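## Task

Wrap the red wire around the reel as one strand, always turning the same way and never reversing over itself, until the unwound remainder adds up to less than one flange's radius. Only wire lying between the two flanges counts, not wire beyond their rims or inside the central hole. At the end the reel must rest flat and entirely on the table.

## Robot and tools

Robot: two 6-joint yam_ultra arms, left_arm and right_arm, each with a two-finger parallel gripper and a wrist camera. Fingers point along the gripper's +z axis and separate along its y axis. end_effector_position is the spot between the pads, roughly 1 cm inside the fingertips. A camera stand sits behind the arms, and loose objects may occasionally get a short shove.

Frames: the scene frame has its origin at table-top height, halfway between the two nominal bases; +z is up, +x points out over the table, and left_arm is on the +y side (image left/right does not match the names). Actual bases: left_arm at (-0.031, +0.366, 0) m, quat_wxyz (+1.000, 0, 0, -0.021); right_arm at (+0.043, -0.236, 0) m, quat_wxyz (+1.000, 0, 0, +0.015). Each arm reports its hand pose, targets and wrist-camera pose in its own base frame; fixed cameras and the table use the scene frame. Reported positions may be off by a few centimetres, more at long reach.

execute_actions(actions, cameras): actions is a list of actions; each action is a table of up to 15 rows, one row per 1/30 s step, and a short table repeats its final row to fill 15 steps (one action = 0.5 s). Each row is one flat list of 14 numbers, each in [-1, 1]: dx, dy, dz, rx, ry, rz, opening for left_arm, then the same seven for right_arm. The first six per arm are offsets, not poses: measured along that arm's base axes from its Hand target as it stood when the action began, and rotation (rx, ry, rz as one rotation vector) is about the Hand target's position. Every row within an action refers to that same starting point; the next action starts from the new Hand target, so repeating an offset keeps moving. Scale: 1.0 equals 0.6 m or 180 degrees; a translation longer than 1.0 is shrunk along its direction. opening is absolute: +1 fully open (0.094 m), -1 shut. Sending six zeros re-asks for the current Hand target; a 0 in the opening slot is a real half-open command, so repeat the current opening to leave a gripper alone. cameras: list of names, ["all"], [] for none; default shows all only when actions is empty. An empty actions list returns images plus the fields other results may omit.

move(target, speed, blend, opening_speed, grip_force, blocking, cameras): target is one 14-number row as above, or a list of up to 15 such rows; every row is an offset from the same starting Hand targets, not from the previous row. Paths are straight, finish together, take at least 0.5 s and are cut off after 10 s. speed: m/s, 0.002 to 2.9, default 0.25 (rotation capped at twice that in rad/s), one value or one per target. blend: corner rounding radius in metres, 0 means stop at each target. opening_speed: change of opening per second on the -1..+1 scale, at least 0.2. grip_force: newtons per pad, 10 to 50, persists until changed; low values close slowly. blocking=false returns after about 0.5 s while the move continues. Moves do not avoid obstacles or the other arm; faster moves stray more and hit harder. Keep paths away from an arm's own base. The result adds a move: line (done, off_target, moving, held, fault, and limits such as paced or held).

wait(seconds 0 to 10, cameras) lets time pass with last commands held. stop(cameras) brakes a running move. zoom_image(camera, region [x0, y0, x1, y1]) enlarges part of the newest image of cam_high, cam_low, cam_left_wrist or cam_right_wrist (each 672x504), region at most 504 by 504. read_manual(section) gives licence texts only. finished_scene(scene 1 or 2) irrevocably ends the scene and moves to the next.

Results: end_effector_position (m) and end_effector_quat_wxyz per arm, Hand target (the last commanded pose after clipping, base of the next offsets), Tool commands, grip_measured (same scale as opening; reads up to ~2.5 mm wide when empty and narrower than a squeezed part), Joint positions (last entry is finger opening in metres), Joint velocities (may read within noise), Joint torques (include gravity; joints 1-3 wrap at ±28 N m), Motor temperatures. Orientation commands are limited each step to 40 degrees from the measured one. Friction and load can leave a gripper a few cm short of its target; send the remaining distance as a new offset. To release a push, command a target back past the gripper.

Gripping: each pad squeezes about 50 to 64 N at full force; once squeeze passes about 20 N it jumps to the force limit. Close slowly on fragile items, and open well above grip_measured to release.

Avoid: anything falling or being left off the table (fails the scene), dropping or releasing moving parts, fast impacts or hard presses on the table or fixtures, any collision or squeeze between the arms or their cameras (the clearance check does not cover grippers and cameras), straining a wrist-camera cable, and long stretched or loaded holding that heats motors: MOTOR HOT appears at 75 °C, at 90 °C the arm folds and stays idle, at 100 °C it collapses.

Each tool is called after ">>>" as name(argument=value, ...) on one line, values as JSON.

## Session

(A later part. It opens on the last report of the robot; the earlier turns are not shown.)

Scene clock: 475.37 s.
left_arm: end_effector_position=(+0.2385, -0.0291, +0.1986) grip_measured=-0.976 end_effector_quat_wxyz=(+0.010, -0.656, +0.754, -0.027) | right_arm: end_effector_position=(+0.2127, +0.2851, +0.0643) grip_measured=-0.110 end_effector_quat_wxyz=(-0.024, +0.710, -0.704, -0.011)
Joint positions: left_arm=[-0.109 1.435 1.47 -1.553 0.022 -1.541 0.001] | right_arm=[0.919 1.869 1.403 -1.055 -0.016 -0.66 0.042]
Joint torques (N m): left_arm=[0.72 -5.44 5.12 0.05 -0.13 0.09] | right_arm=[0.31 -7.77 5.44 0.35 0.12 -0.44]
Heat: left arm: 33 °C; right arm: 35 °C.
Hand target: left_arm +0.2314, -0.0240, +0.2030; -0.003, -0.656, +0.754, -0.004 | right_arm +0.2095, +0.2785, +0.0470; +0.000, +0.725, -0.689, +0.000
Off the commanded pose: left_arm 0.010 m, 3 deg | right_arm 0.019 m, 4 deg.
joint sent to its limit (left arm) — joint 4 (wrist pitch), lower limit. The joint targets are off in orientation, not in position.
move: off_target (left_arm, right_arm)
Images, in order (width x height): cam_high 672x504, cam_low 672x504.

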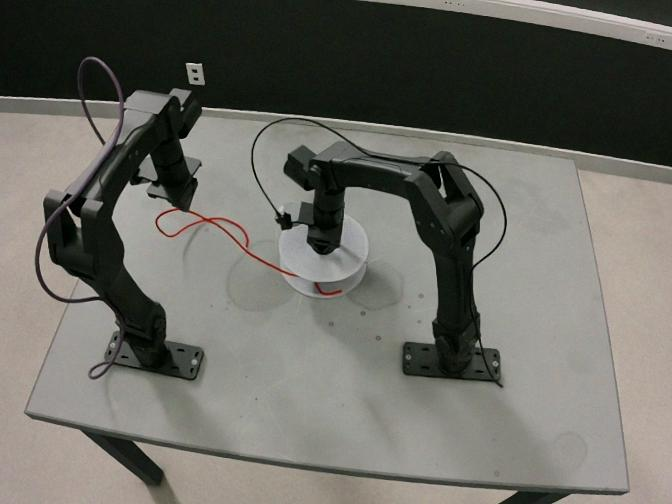

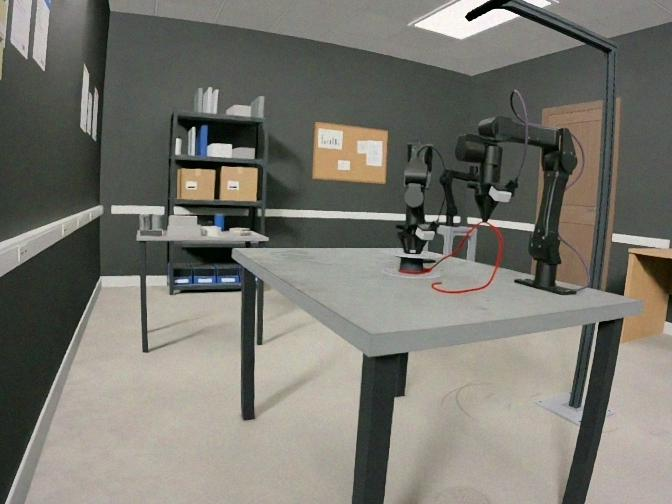

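>>> move(target=[[0.0,-0.06,-0.01,0,0,0,-1,0,0,0,0,0,0.25,-0.1]], speed=0.15, cameras=["cam_low","cam_high"])

>>> zoom_image(camera="cam_low", region=[370, 235, 490, 310])

>>> zoom_image(camera="cam_high", region=[200, 200, 390, 310])

Scene clock: 479.77 s.
left_arm: end_effector_position=(+0.2333, -0.0612, +0.1956) grip_measured=-0.976 end_effector_quat_wxyz=(+0.002, -0.655, +0.755, -0.022) | right_arm: end_effector_position=(+0.2127, +0.2851, +0.0644) grip_measured=-0.110 end_effector_quat_wxyz=(-0.026, +0.926, -0.376, -0.001)
Joint positions: left_arm=[-0.245 1.449 1.47 -1.553 0.022 -1.675 0.001] | right_arm=[0.919 1.868 1.403 -1.055 -0.016 -1.45 0.042]
Joint torques (N m): left_arm=[-0.57 -3.32 6.49 0.03 -0.14 -0.08] | right_arm=[0.23 -7.73 5.34 0.38 0.12 -0.4]
Heat: left arm: 33 °C; right arm: 35 °C.
Hand target: left_arm +0.2314, -0.0601, +0.1970; -0.003, -0.656, +0.755, -0.004 | right_arm +0.2095, +0.2785, +0.0469; +0.000, +0.934, -0.359, +0.000
Off the commanded pose: left_arm 0.003 m, 2 deg | right_arm 0.019 m, 4 deg.
joint sent to its limit (left arm) — joint 4 (wrist pitch), lower limit. The joint targets still meet the commanded pose.
move: off_target (right_arm)
Images, in order (width x height): cam_high 672x504, cam_low 672x504.

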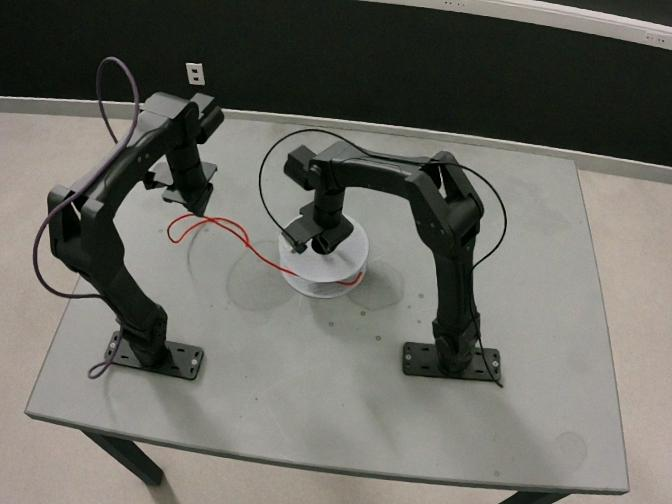

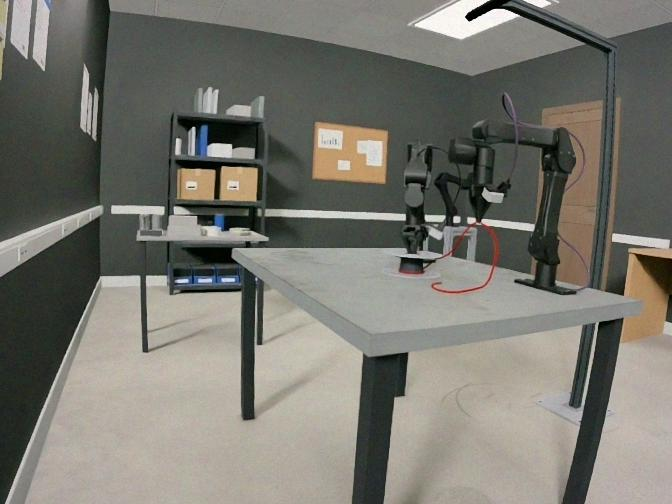

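Scaled by 4.200 from the camera's 672x504 image, which has a finer 960x720 frame.

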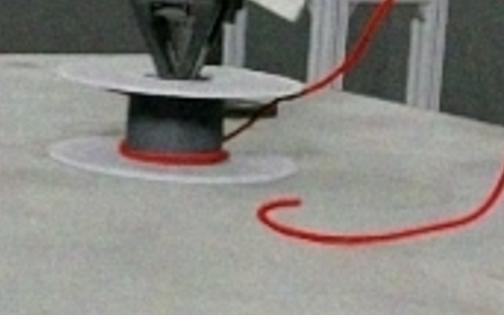

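Scaled by 2.653 from the camera's 672x504 image, which has a finer 960x720 frame.

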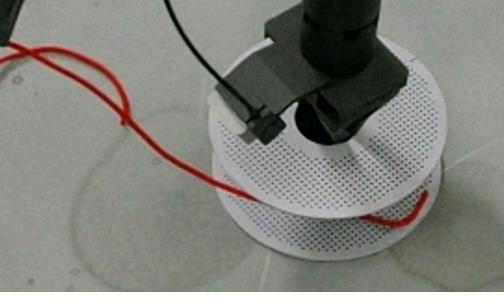

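>>> move(target=[[0.0,0.06,-0.305,0,0,0,-1,0,0,0,0,0,0,-0.1],[0.0,0.06,-0.305,0,0,0,-0.4,0,0,0,0,0,0,-0.1],[0.03,0.1,-0.03,0,0,-0.05,-0.4,0,0,0,0,0,0,-0.1]], speed=0.15, opening_speed=1.0, cameras=["cam_low","cam_high","cam_left_wrist"])

>>> zoom_image(camera="cam_low", region=[370, 235, 490, 310])

>>> zoom_image(camera="cam_high", region=[100, 160, 390, 310])

Scene clock: 486.53 s.
left_arm: end_effector_position=(+0.2489, -0.0039, +0.1749) grip_measured=-0.402 end_effector_quat_wxyz=(-0.006, -0.595, +0.804, -0.009) | right_arm: end_effector_position=(+0.2127, +0.2851, +0.0644) grip_measured=-0.110 end_effector_quat_wxyz=(-0.026, +0.926, -0.376, -0.001)
Joint positions: left_arm=[-0.004 1.497 1.43 -1.503 0.021 -1.279 0.028] | right_arm=[0.919 1.868 1.403 -1.055 -0.016 -1.451 0.042]
Joint torques (N m): left_arm=[0.64 -3.78 7.71 -0.01 -0.13 0.09] | right_arm=[0.34 -7.77 5.41 0.38 0.13 -0.4]
Heat: left arm: 33 °C; right arm: 35 °C.
Hand target: left_arm +0.2494, +0.0000, +0.1790; -0.003, -0.595, +0.804, -0.004 | right_arm +0.2095, +0.2785, +0.0469; +0.000, +0.933, -0.359, +0.000
Off the commanded pose: left_arm 0.006 m, 1 deg | right_arm 0.019 m, 4 deg.
move: off_target (right_arm)
Images, in order (width x height): cam_high 672x504, cam_low 672x504, cam_left_wrist 672x504.

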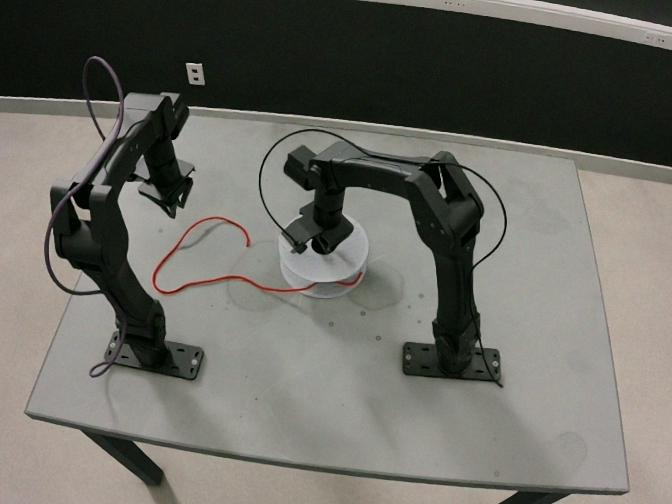

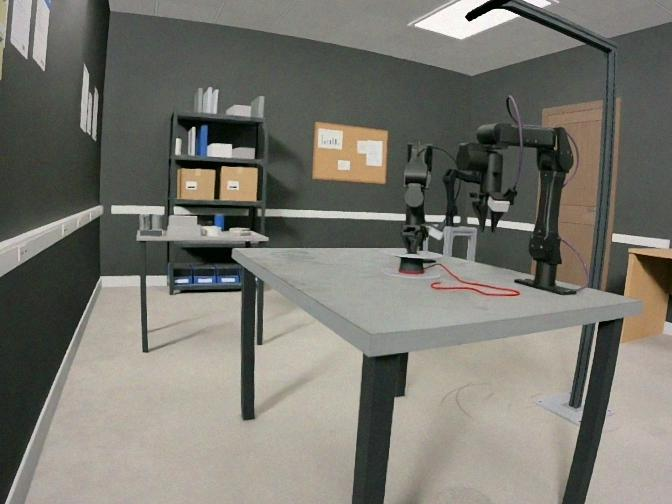

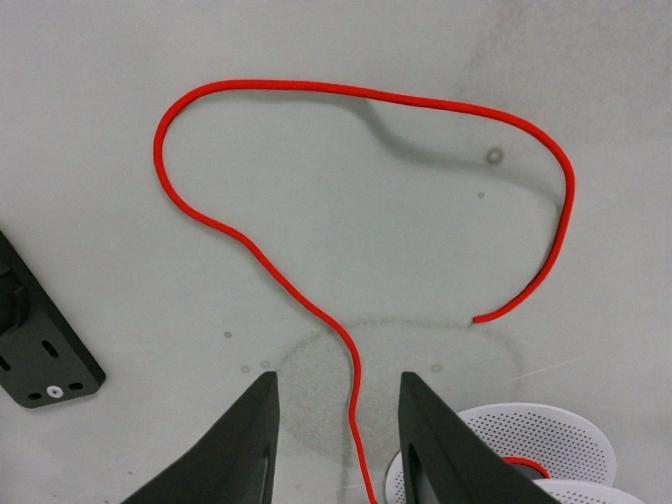

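Scaled by 4.200 from the camera's 672x504 image, which has a finer 960x720 frame.

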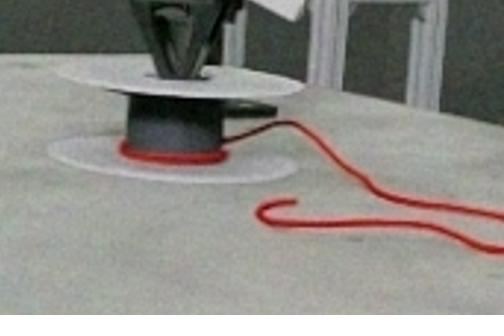

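Scaled by 1.738 from the camera's 672x504 image, which has a finer 960x720 frame.

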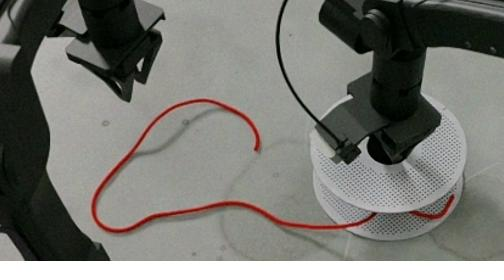

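>>> move(target=[-0.142,0.07,-0.21,0,0,0,-0.4,0,0,0,0,0,0,-0.1], speed=0.15, cameras=["cam_left_wrist"])

Scene clock: 491.23 s.
left_arm: end_effector_position=(+0.1622, +0.0389, +0.0522) grip_measured=-0.402 end_effector_quat_wxyz=(-0.016, -0.595, +0.804, -0.002) | right_arm: end_effector_position=(+0.2127, +0.2851, +0.0644) grip_measured=-0.110 end_effector_quat_wxyz=(-0.026, +0.926, -0.376, -0.001)
Joint positions: left_arm=[0.246 1.223 0.725 -1.101 0.016 -1.028 0.028] | right_arm=[0.919 1.868 1.403 -1.055 -0.016 -1.451 0.042]
Joint torques (N m): left_arm=[0.66 -3.22 5.03 0.21 -0.08 0.1] | right_arm=[0.32 -7.75 5.35 0.36 0.11 -0.4]
Heat: left arm: 33 °C; right arm: 35 °C.
Hand target: left_arm +0.1642, +0.0420, +0.0530; -0.003, -0.595, +0.804, -0.004 | right_arm +0.2095, +0.2785, +0.0469; +0.000, +0.933, -0.359, +0.000
Off the commanded pose: left_arm 0.004 m, 1 deg | right_arm 0.019 m, 4 deg.
move: off_target (right_arm)
Images, in order (width x height): cam_left_wrist 672x504.

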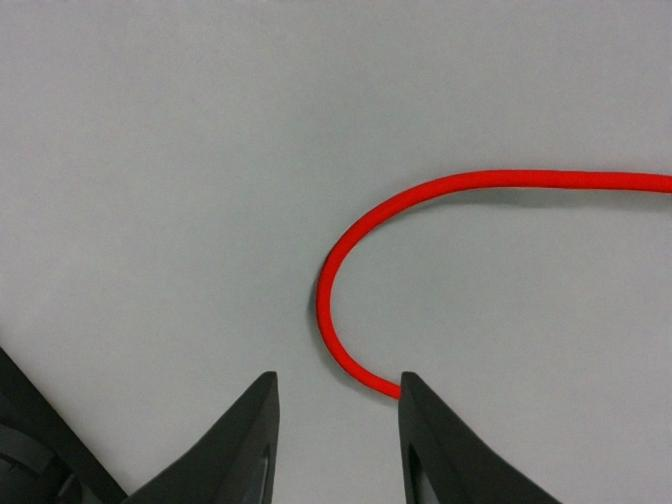

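>>> move(target=[[0,0,-0.07,0,0,0,-0.4,0,0,0,0,0,0,-0.1],[0,0,-0.07,0,0,0,-1,0,0,0,0,0,0,-0.1],[0.06,0.0,0.12,0,0,0.03,-1,0,0,0,0,0,0,-0.745],[0.06,0.0,0.12,0,0,0.03,-1,0.001,0.003,0.1,0,0,0,-0.745],[0.06,0.0,0.12,0,0,0.03,-1,0.001,0.003,0.1,0,0,-0.5,-0.745],[0.06,0.0,0.12,0,0,0.03,-1,0.001,0.003,0.1,0,0,1,-0.745]], speed=[0.1,0.1,0.15,0.15,0.6,0.6], opening_speed=2, cameras=["all"])

>>> zoom_image(camera="cam_low", region=[370, 235, 490, 310])

>>> zoom_image(camera="cam_high", region=[100, 160, 390, 310])

Scene clock: 503.07 s.
left_arm: end_effector_position=(+0.1979, +0.0420, +0.1198) grip_measured=-0.982 end_effector_quat_wxyz=(-0.006, -0.632, +0.775, -0.006) | right_arm: end_effector_position=(+0.2097, +0.2782, +0.0975) grip_measured=-0.743 end_effector_quat_wxyz=(-0.006, +0.357, +0.934, -0.008)
Joint positions: left_arm=[0.218 1.309 1.056 -1.323 0.016 -1.15 0.001] | right_arm=[0.919 1.886 1.561 -1.264 -0.006 1.648 0.012]
Joint torques (N m): left_arm=[-0.62 -2.48 8.06 -0.04 -0.06 -0.08] | right_arm=[0.46 -11.93 8.84 0.04 0.03 0.1]
Heat: left arm: 33 °C; right arm: 36 °C.
Hand target: left_arm +0.2002, +0.0420, +0.1250; -0.003, -0.632, +0.775, -0.004 | right_arm +0.2101, +0.2803, +0.1069; +0.000, +0.359, +0.933, +0.000
Off the commanded pose: left_arm 0.006 m, 0 deg | right_arm 0.010 m, 1 deg.
move: done; target 3's new opening was sent with right_arm's hand 0.019 m and 4 deg from that target

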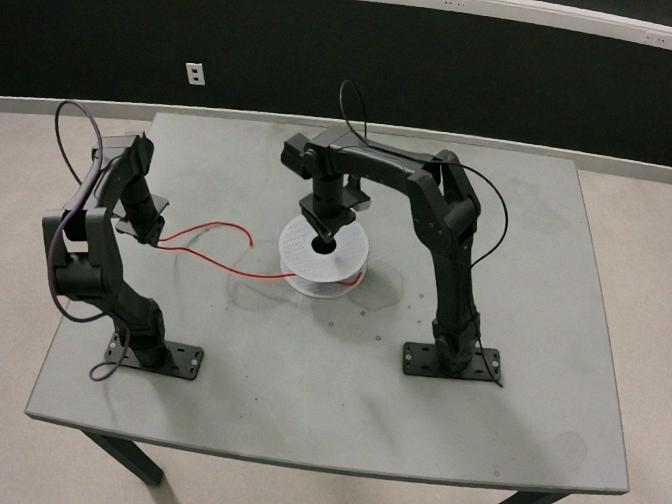

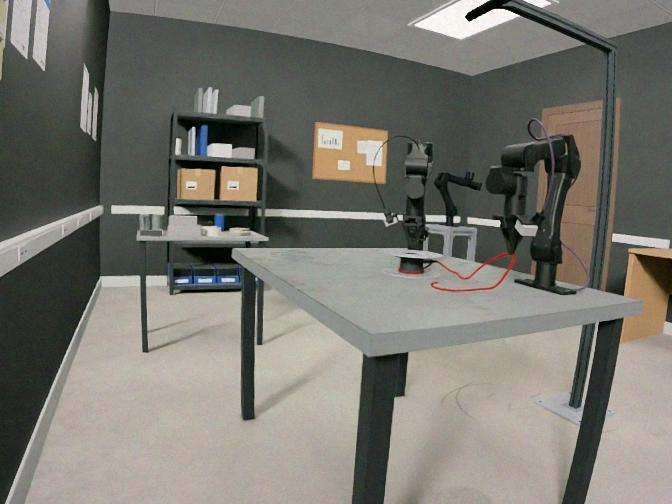

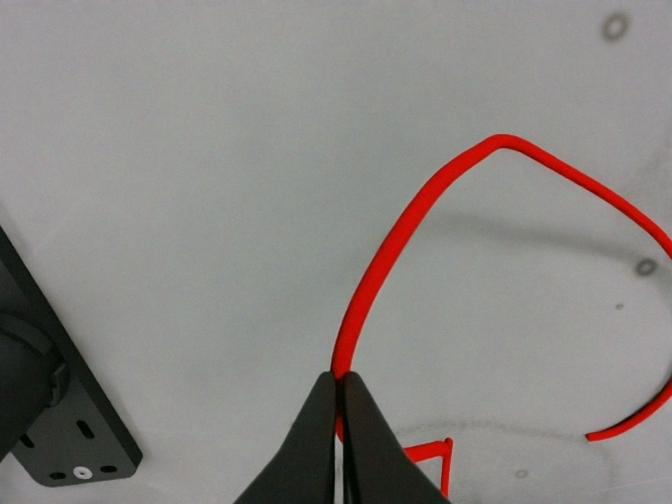

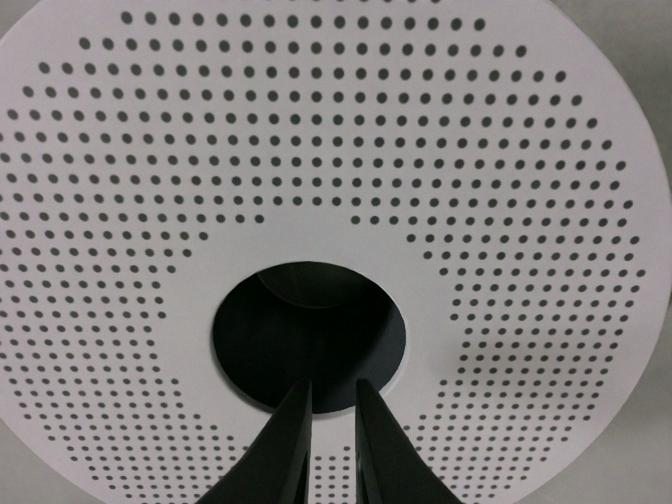

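Scaled by 4.200 from the camera's 672x504 image, which has a finer 960x720 frame.

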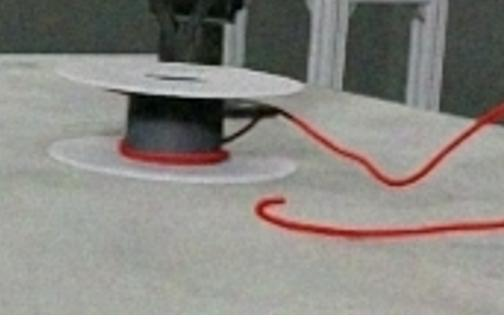

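Scaled by 1.738 from the camera's 672x504 image, which has a finer 960x720 frame.

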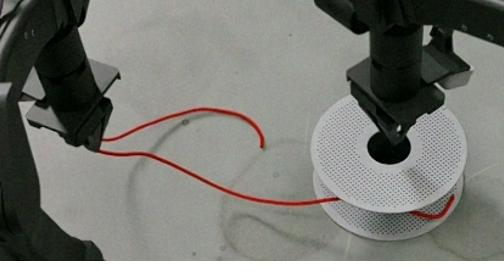

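>>> move(target=[[0,0,-0.04,0,0,0,-1,0.003,0.002,-0.1,0,0,0,-0.745],[0,0,-0.04,0,0,0,-1,0.003,0.002,-0.1,0,0,0,-0.1],[0.017,-0.075,-0.05,0,0,0,-1,0.003,0.002,-0.1,0,0,0.5,-0.1]], speed=[0.1,0.1,0.2], opening_speed=1, cameras=["cam_low","cam_high"])

>>> zoom_image(camera="cam_low", region=[370, 235, 490, 310])

>>> zoom_image(camera="cam_high", region=[100, 160, 390, 310])

Scene clock: 512.83 s.
left_arm: end_effector_position=(+0.2094, -0.0025, +0.0978) grip_measured=-0.982 end_effector_quat_wxyz=(-0.005, -0.632, +0.775, -0.006) | right_arm: end_effector_position=(+0.2154, +0.2865, +0.0639) grip_measured=-0.112 end_effector_quat_wxyz=(+0.018, -0.390, +0.921, +0.016)
Joint positions: left_arm=[-0.003 1.336 0.989 -1.223 0.016 -1.372 0.001] | right_arm=[0.919 1.882 1.419 -1.061 -0.009 0.119 0.042]
Joint torques (N m): left_arm=[-0.65 -2.61 5.14 0.26 -0.06 -0.08] | right_arm=[0.21 -8.01 5.48 0.4 0.06 -0.36]
Heat: left arm: 33 °C; right arm: 35 °C.
Hand target: left_arm +0.2104, -0.0030, +0.0951; -0.003, -0.632, +0.775, -0.004 | right_arm +0.2119, +0.2815, +0.0470; +0.000, -0.406, +0.914, +0.000
Off the commanded pose: left_arm 0.003 m, 0 deg | right_arm 0.018 m, 3 deg.
move: off_target (right_arm)
Images, in order (width x height): cam_high 672x504, cam_low 672x504.

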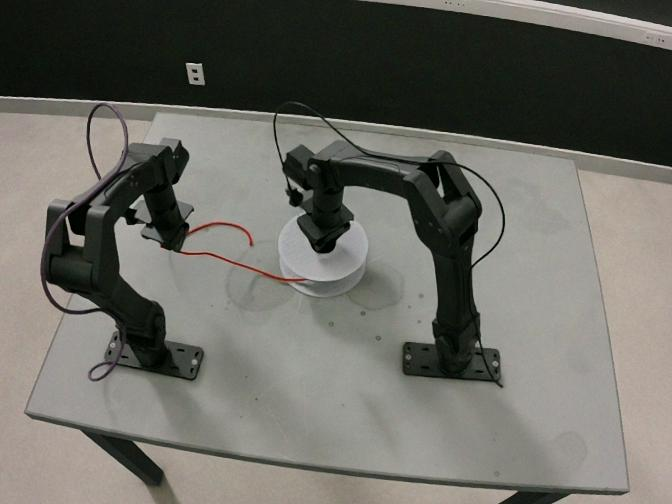

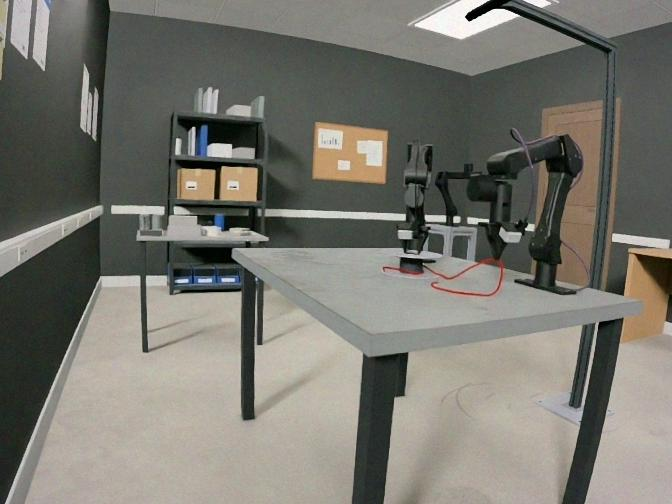

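Scaled by 4.200 from the camera's 672x504 image, which has a finer 960x720 frame.

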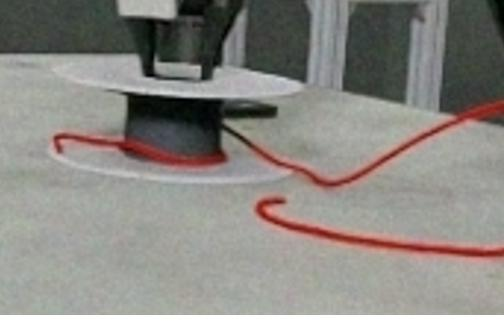

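Scaled by 1.738 from the camera's 672x504 image, which has a finer 960x720 frame.

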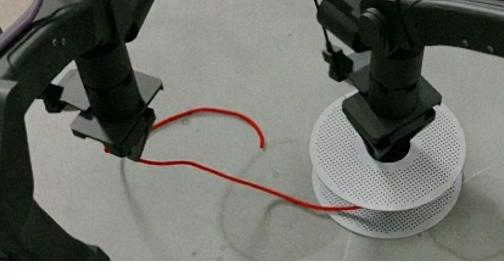

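>>> move(target=[[0.012,-0.05,0.02,0,0,0,-1,0,0,0,0,0,0.25,-0.1],[0.022,-0.1,0.02,0,0,0,-1,0,0,0,0,0,0.5,-0.1]], speed=0.2, blend=[0.02,0], cameras=["cam_low","cam_high"])

>>> zoom_image(camera="cam_low", region=[370, 235, 490, 310])

>>> zoom_image(camera="cam_high", region=[100, 160, 390, 310])

Scene clock: 518.87 s.
left_arm: end_effector_position=(+0.2185, -0.0612, +0.1013) grip_measured=-0.982 end_effector_quat_wxyz=(-0.009, -0.632, +0.775, -0.001) | right_arm: end_effector_position=(+0.2152, +0.2879, +0.0645) grip_measured=-0.110 end_effector_quat_wxyz=(-0.026, +0.926, -0.376, +0.000)
Joint positions: left_arm=[-0.265 1.414 1.064 -1.231 0.016 -1.633 0.001] | right_arm=[0.919 1.882 1.421 -1.06 -0.015 -1.451 0.042]
Joint torques (N m): left_arm=[-0.61 -3.14 8.43 0.02 -0.07 -0.07] | right_arm=[0.29 -7.87 5.35 0.35 0.09 -0.4]
Heat: left arm: 33 °C; right arm: 35 °C.
Hand target: left_arm +0.2236, -0.0631, +0.1070; -0.003, -0.632, +0.775, -0.004 | right_arm +0.2119, +0.2815, +0.0470; +0.000, +0.933, -0.359, +0.000
Off the commanded pose: left_arm 0.008 m, 1 deg | right_arm 0.019 m, 4 deg.
move: off_target (right_arm)
Images, in order (width x height): cam_high 672x504, cam_low 672x504.

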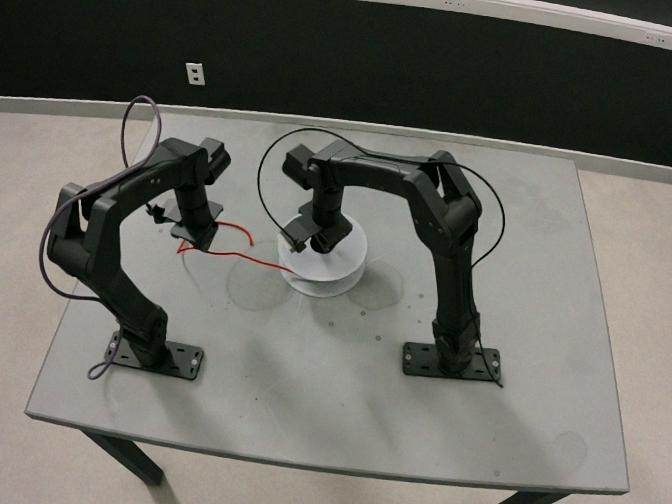

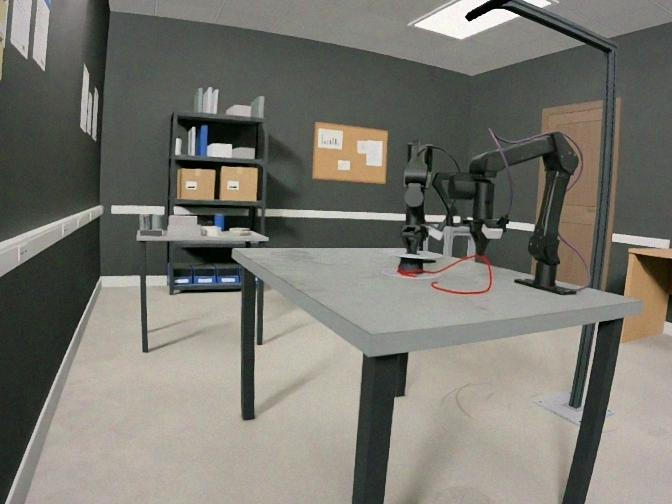

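Scaled by 4.200 from the camera's 672x504 image, which has a finer 960x720 frame.

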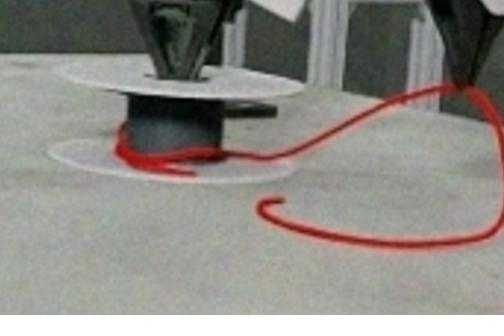

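Scaled by 1.738 from the camera's 672x504 image, which has a finer 960x720 frame.

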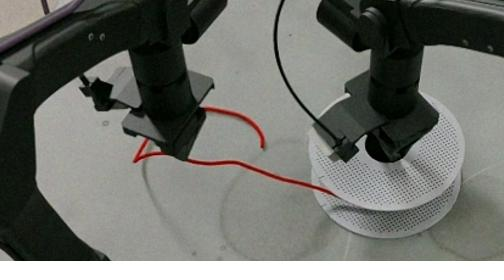

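>>> move(target=[[0.0,0.02,-0.155,0,0,0,-1,0,0,0,0,0,0,-0.1],[0.0,0.02,-0.155,0,0,0,-0.4,0,0,0,0,0,0,-0.1],[0.04,0.1,0.12,0,0,-0.05,-0.4,0,0,0,0,0,0,-0.1]], speed=0.15, opening_speed=1.0, cameras=["cam_low","cam_high","cam_left_wrist"])

>>> zoom_image(camera="cam_low", region=[370, 235, 490, 310])

Scene clock: 524.27 s.
left_arm: end_effector_position=(+0.2468, -0.0057, +0.1748) grip_measured=-0.402 end_effector_quat_wxyz=(-0.005, -0.570, +0.822, -0.006) | right_arm: end_effector_position=(+0.2152, +0.2879, +0.0645) grip_measured=-0.110 end_effector_quat_wxyz=(-0.026, +0.926, -0.375, +0.000)
Joint positions: left_arm=[-0.015 1.49 1.424 -1.505 0.016 -1.228 0.028] | right_arm=[0.919 1.882 1.421 -1.06 -0.015 -1.452 0.042]
Joint torques (N m): left_arm=[0.53 -3.71 7.8 -0.06 -0.07 0.06] | right_arm=[0.2 -7.88 5.31 0.38 0.11 -0.4]
Heat: left arm: 33 °C; right arm: 34 °C.
Hand target: left_arm +0.2476, -0.0030, +0.1791; -0.003, -0.569, +0.822, -0.004 | right_arm +0.2119, +0.2815, +0.0470; +0.000, +0.934, -0.359, +0.000
Off the commanded pose: left_arm 0.005 m, 0 deg | right_arm 0.019 m, 4 deg.
move: off_target (right_arm)
Images, in order (width x height): cam_high 672x504, cam_low 672x504, cam_left_wrist 672x504.

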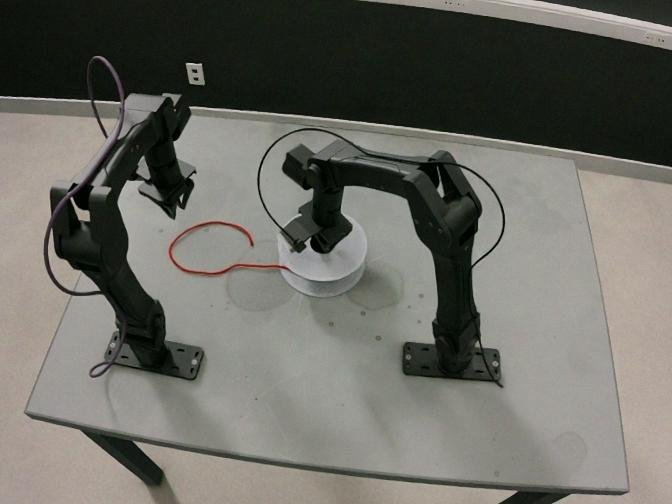

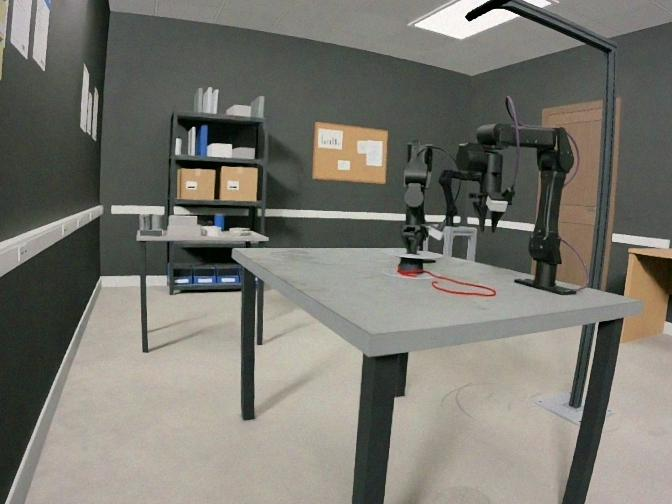

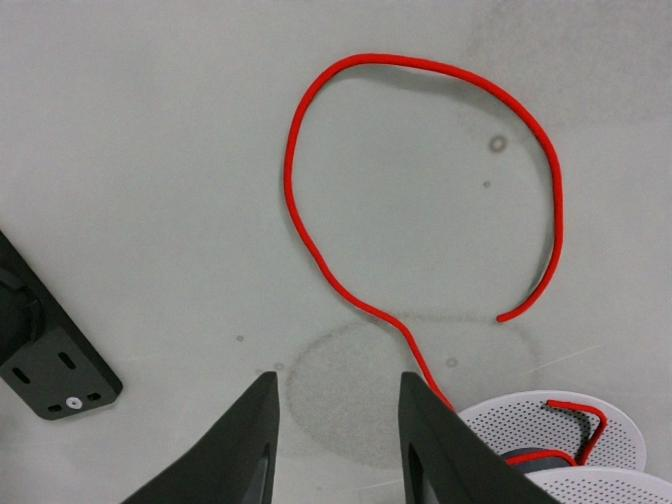

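Scaled by 4.200 from the camera's 672x504 image, which has a finer 960x720 frame.

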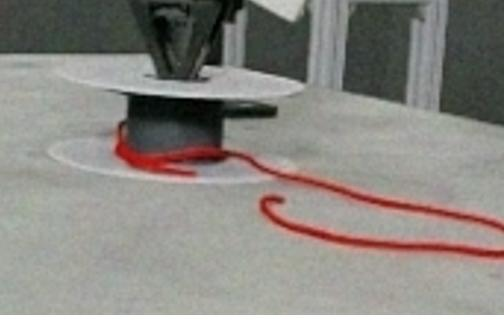

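>>> move(target=[[-0.038,0.015,-0.22,0,0,0,-0.4,0,0,0,0,0,0,-0.1],[-0.038,0.015,-0.28,0,0,0,-0.4,0,0,0,0,0,0,-0.1],[-0.038,0.015,-0.28,0,0,0,-1,0,0,0,0,0,0,-0.1],[-0.038,0.015,-0.1,0,0,0.03,-1,0,0,0,0,0,0,-0.745]], speed=[0.15,0.1,0.1,0.12], opening_speed=1.5, cameras=["cam_left_wrist","cam_low"])

>>> zoom_image(camera="cam_low", region=[370, 235, 490, 310])

Scene clock: 532.97 s.
left_arm: end_effector_position=(+0.2222, +0.0028, +0.1086) grip_measured=-0.969 end_effector_quat_wxyz=(-0.016, -0.601, +0.799, +0.001) | right_arm: end_effector_position=(+0.2149, +0.2854, +0.0566) grip_measured=-0.743 end_effector_quat_wxyz=(-0.016, +0.931, -0.365, +0.001)
Joint positions: left_arm=[0.022 1.41 1.09 -1.278 0.017 -1.268 0.001] | right_arm=[0.919 1.899 1.413 -1.054 -0.007 -1.476 0.012]
Joint torques (N m): left_arm=[0.68 -4.94 8.17 -0.1 -0.07 -0.08] | right_arm=[0.25 -9.25 5.98 0.28 0.06 -0.09]
Heat: left arm: 33 °C; right arm: 34 °C.
Hand target: left_arm +0.2247, +0.0059, +0.1190; -0.003, -0.608, +0.794, -0.004 | right_arm +0.2119, +0.2815, +0.0469; +0.000, +0.933, -0.359, +0.000
Off the commanded pose: left_arm 0.011 m, 2 deg | right_arm 0.011 m, 2 deg.
move: off_target (left_arm, right_arm); target 4's new opening was sent with right_arm's hand 0.019 m and 4 deg from that target
Images, in order (width x height): cam_low 672x504, cam_left_wrist 672x504.

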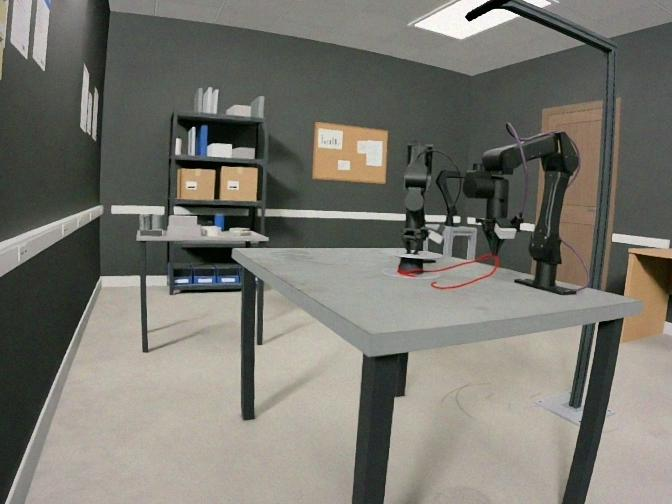

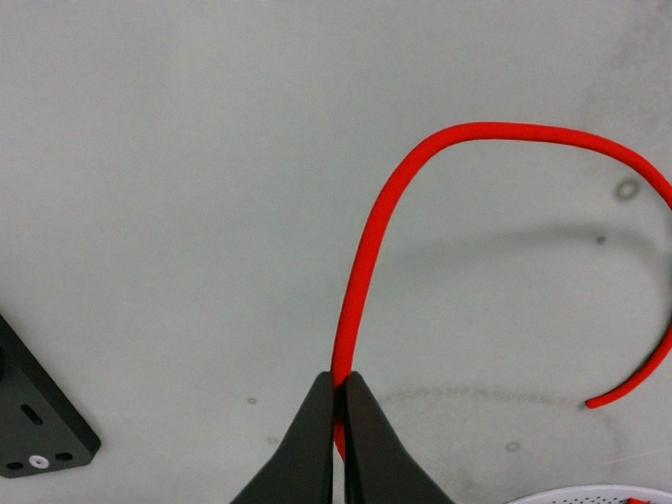

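Scaled by 4.200 from the camera's 672x504 image, which has a finer 960x720 frame.

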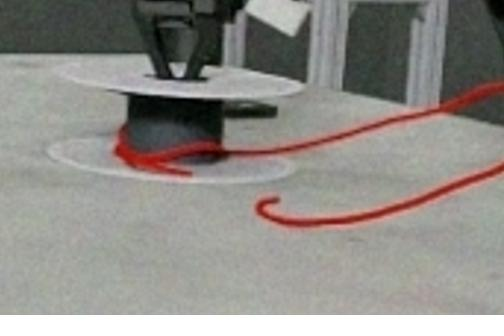

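>>> move(target=[[0,0,0.0,0,0,0,-1,0.001,0.003,0.1,0,0,0,-0.745],[0,0,0.0,0,0,0,-1,0.001,0.003,0.1,0,0,-0.5,-0.745],[0,0,0.0,0,0,0,-1,0.001,0.003,0.1,0,0,1,-0.745]], speed=[0.15,0.6,0.6], cameras=["cam_right_wrist","cam_low"])

Scene clock: 539.43 s.
left_arm: end_effector_position=(+0.2222, +0.0028, +0.1086) grip_measured=-0.969 end_effector_quat_wxyz=(-0.016, -0.601, +0.799, +0.001) | right_arm: end_effector_position=(+0.2121, +0.2816, +0.0982) grip_measured=-0.743 end_effector_quat_wxyz=(-0.005, +0.357, +0.934, -0.007)
Joint positions: left_arm=[0.022 1.41 1.09 -1.278 0.017 -1.268 0.001] | right_arm=[0.919 1.899 1.581 -1.268 -0.007 1.648 0.012]
Joint torques (N m): left_arm=[0.68 -4.94 8.17 -0.1 -0.08 -0.08] | right_arm=[0.51 -11.95 8.8 0.03 0.02 0.1]
Heat: left arm: 33 °C; right arm: 34 °C.
Hand target: left_arm +0.2247, +0.0059, +0.1190; -0.003, -0.608, +0.794, -0.004 | right_arm +0.2125, +0.2833, +0.1069; +0.000, +0.359, +0.933, +0.000
Off the commanded pose: left_arm 0.011 m, 2 deg | right_arm 0.009 m, 1 deg.
move: off_target (left_arm)
Images, in order (width x height): cam_low 672x504, cam_right_wrist 672x504.

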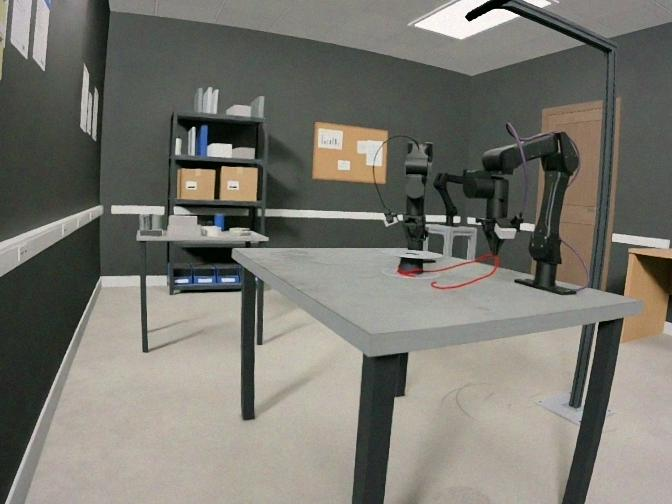

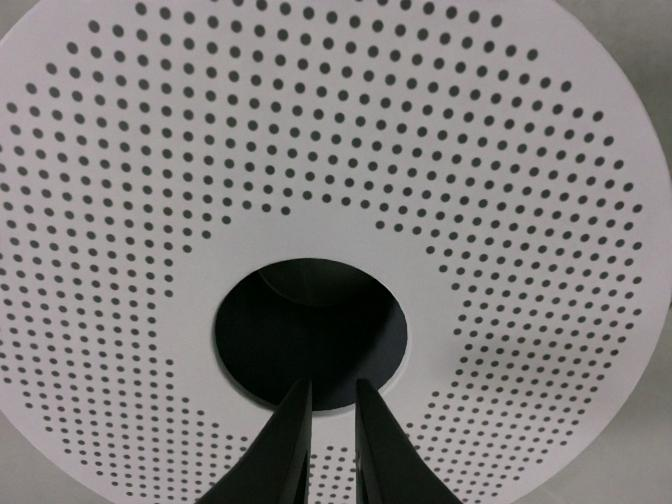

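>>> move(target=[[0,0,0.0,0,0,0,-1,0.0025,0.002,-0.1,0,0,0,-0.745],[0,0,0.03,0,0,0,-1,0.0025,0.002,-0.1,0,0,0,-0.1],[0.008,-0.055,0.06,0,0,0,-1,0.0025,0.002,-0.1,0,0,0.333,-0.1]], speed=[0.1,0.1,0.2], opening_speed=1.2, cameras=["cam_low","cam_high"])

>>> zoom_image(camera="cam_low", region=[370, 235, 490, 310])

>>> zoom_image(camera="cam_high", region=[200, 200, 390, 310])

Scene clock: 549.97 s.
left_arm: end_effector_position=(+0.2286, -0.0289, +0.1497) grip_measured=-0.969 end_effector_quat_wxyz=(-0.008, -0.607, +0.795, -0.012) | right_arm: end_effector_position=(+0.2174, +0.2889, +0.0636) grip_measured=-0.116 end_effector_quat_wxyz=(+0.013, -0.137, +0.990, +0.019)
Joint positions: left_arm=[-0.108 1.41 1.253 -1.408 0.028 -1.412 0.001] | right_arm=[0.919 1.896 1.436 -1.066 -0.008 0.644 0.042]
Joint torques (N m): left_arm=[-0.47 -2.97 8.49 -0.1 -0.2 -0.07] | right_arm=[0.24 -8.16 5.56 0.39 0.04 -0.41]
Heat: left arm: 34 °C; right arm: 34 °C.
Hand target: left_arm +0.2295, -0.0271, +0.1551; -0.003, -0.608, +0.794, -0.004 | right_arm +0.2140, +0.2845, +0.0470; +0.000, -0.156, +0.988, +0.000
Off the commanded pose: left_arm 0.006 m, 1 deg | right_arm 0.018 m, 3 deg.
move: off_target (right_arm)
Images, in order (width x height): cam_high 672x504, cam_low 672x504.

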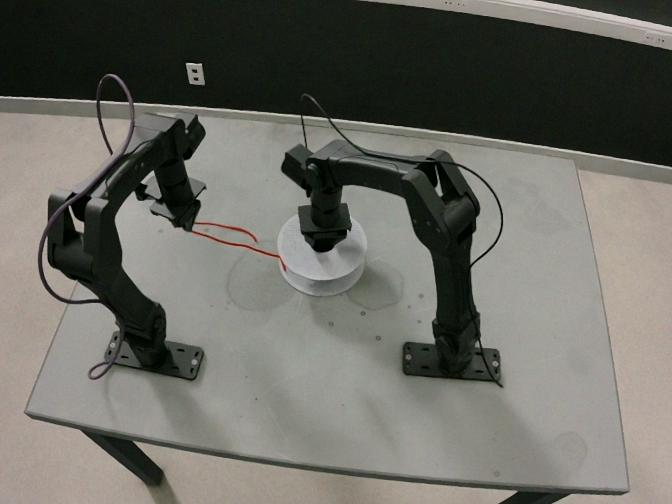

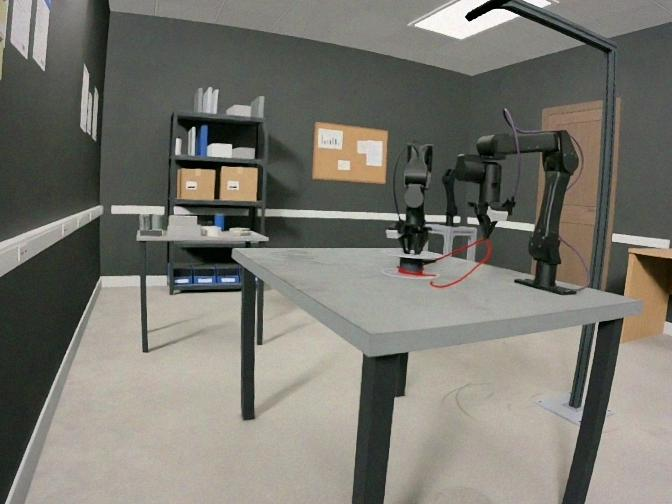

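Scaled by 4.200 from the camera's 672x504 image, which has a finer 960x720 frame.

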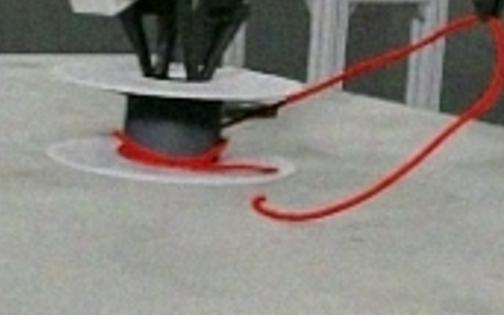

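Scaled by 2.653 from the camera's 672x504 image, which has a finer 960x720 frame.

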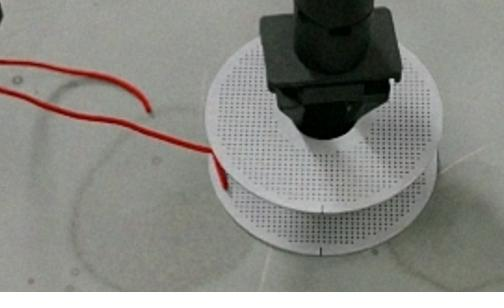

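>>> move(target=[[0.006,-0.03,-0.02,0,0,0,-1,0,0,0,0,0,0.25,-0.1],[0.016,-0.09,-0.05,0,0,0,-1,0,0,0,0,0,0.667,-0.1]], speed=0.2, blend=[0.02,0], cameras=["cam_low","cam_high"])

>>> zoom_image(camera="cam_low", region=[370, 235, 490, 310])

>>> zoom_image(camera="cam_high", region=[200, 200, 390, 310])

Scene clock: 556.80 s.
left_arm: end_effector_position=(+0.2380, -0.0813, +0.1283) grip_measured=-0.969 end_effector_quat_wxyz=(-0.008, -0.607, +0.795, -0.009) | right_arm: end_effector_position=(+0.2205, +0.2955, +0.0651) grip_measured=-0.108 end_effector_quat_wxyz=(-0.037, +0.925, -0.377, +0.002)
Joint positions: left_arm=[-0.317 1.488 1.236 -1.313 0.023 -1.622 0.001] | right_arm=[0.919 1.896 1.44 -1.043 -0.017 -1.448 0.042]
Joint torques (N m): left_arm=[-0.62 -3.73 5.19 0.26 -0.15 -0.06] | right_arm=[0.24 -8.06 5.57 0.19 0.11 -0.41]
Heat: left arm: 33 °C; right arm: 35 °C.
Hand target: left_arm +0.2392, -0.0811, +0.1250; -0.003, -0.608, +0.794, -0.004 | right_arm +0.2140, +0.2846, +0.0470; +0.000, +0.933, -0.359, -0.001
Off the commanded pose: left_arm 0.003 m, 1 deg | right_arm 0.022 m, 5 deg.
move: off_target (right_arm)
Images, in order (width x height): cam_high 672x504, cam_low 672x504.

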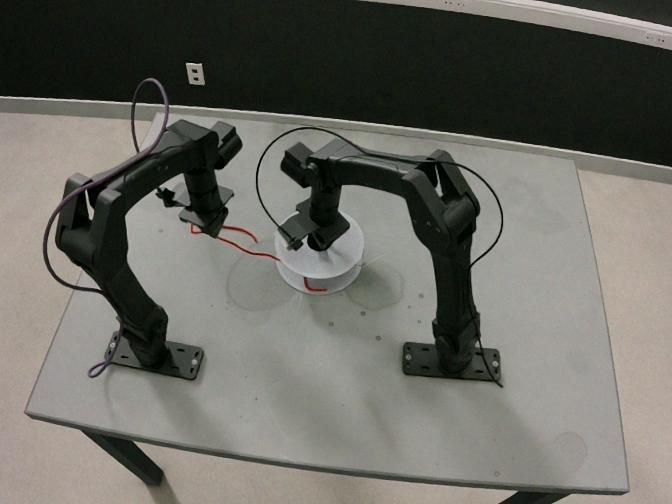

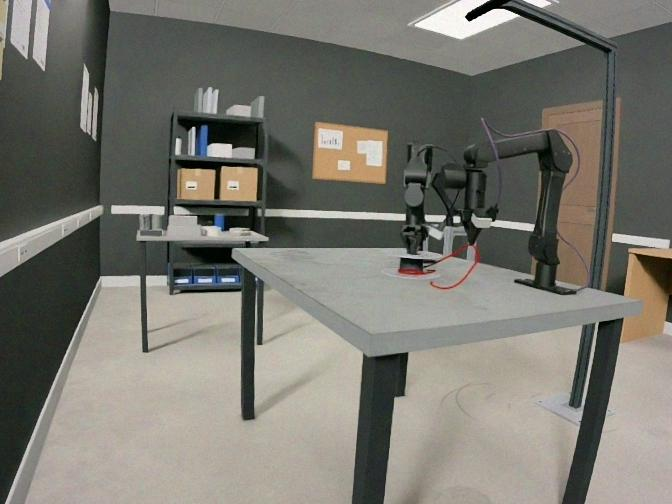

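Scaled by 4.200 from the camera's 672x504 image, which has a finer 960x720 frame.

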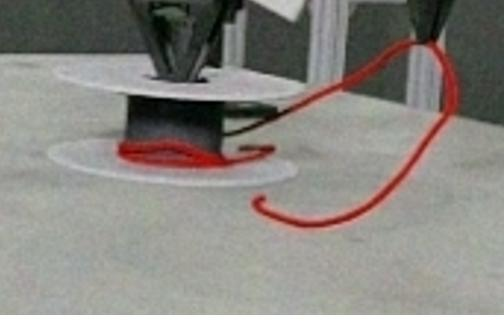

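Scaled by 2.653 from the camera's 672x504 image, which has a finer 960x720 frame.

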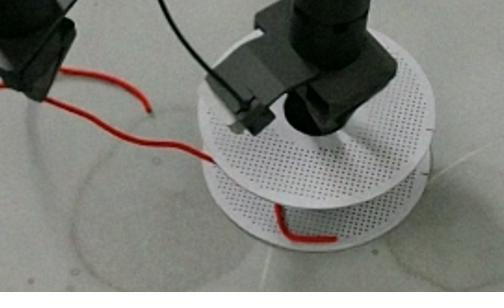

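>>> move(target=[[0.0,0.02,-0.185,0,0,0,-1,0,0,0,0,0,0,-0.1],[0.0,0.02,-0.185,0,0,0,-0.4,0,0,0,0,0,0,-0.1],[0.04,0.12,0.09,0,0,-0.05,-0.4,0,0,0,0,0,0,-0.1]], speed=0.15, opening_speed=1.0, cameras=["cam_low","cam_high","cam_left_wrist"])

>>> zoom_image(camera="cam_low", region=[370, 235, 490, 310])

Scene clock: 562.53 s.
left_arm: end_effector_position=(+0.2623, -0.0123, +0.1750) grip_measured=-0.402 end_effector_quat_wxyz=(-0.006, -0.544, +0.839, -0.008) | right_arm: end_effector_position=(+0.2205, +0.2955, +0.0651) grip_measured=-0.108 end_effector_quat_wxyz=(-0.037, +0.925, -0.377, +0.002)
Joint positions: left_arm=[-0.037 1.549 1.48 -1.502 0.02 -1.187 0.028] | right_arm=[0.919 1.896 1.44 -1.043 -0.017 -1.448 0.042]
Joint torques (N m): left_arm=[0.47 -4.18 7.76 -0.05 -0.11 0.05] | right_arm=[0.23 -8.03 5.52 0.19 0.11 -0.45]
Heat: left arm: 33 °C; right arm: 35 °C.
Hand target: left_arm +0.2632, -0.0091, +0.1790; -0.003, -0.543, +0.839, -0.004 | right_arm +0.2140, +0.2846, +0.0470; +0.000, +0.933, -0.359, -0.001
Off the commanded pose: left_arm 0.005 m, 1 deg | right_arm 0.022 m, 5 deg.
move: off_target (right_arm)
Images, in order (width x height): cam_high 672x504, cam_low 672x504, cam_left_wrist 672x504.

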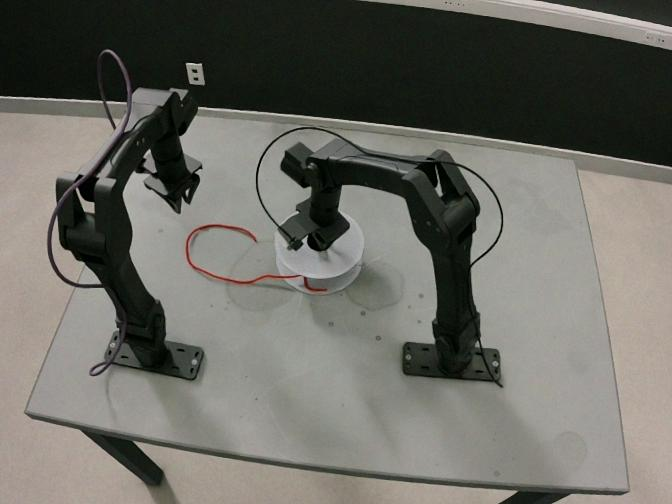

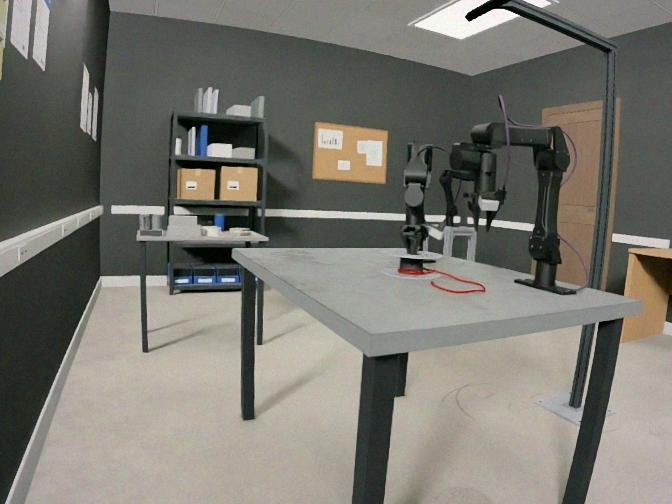

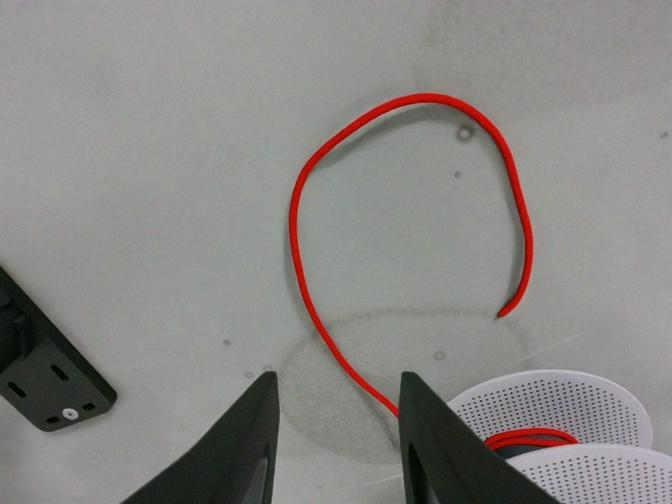

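Scaled by 4.200 from the camera's 672x504 image, which has a finer 960x720 frame.

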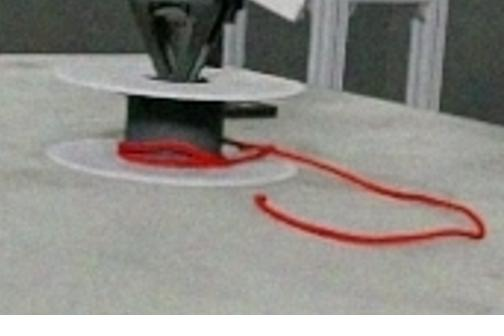

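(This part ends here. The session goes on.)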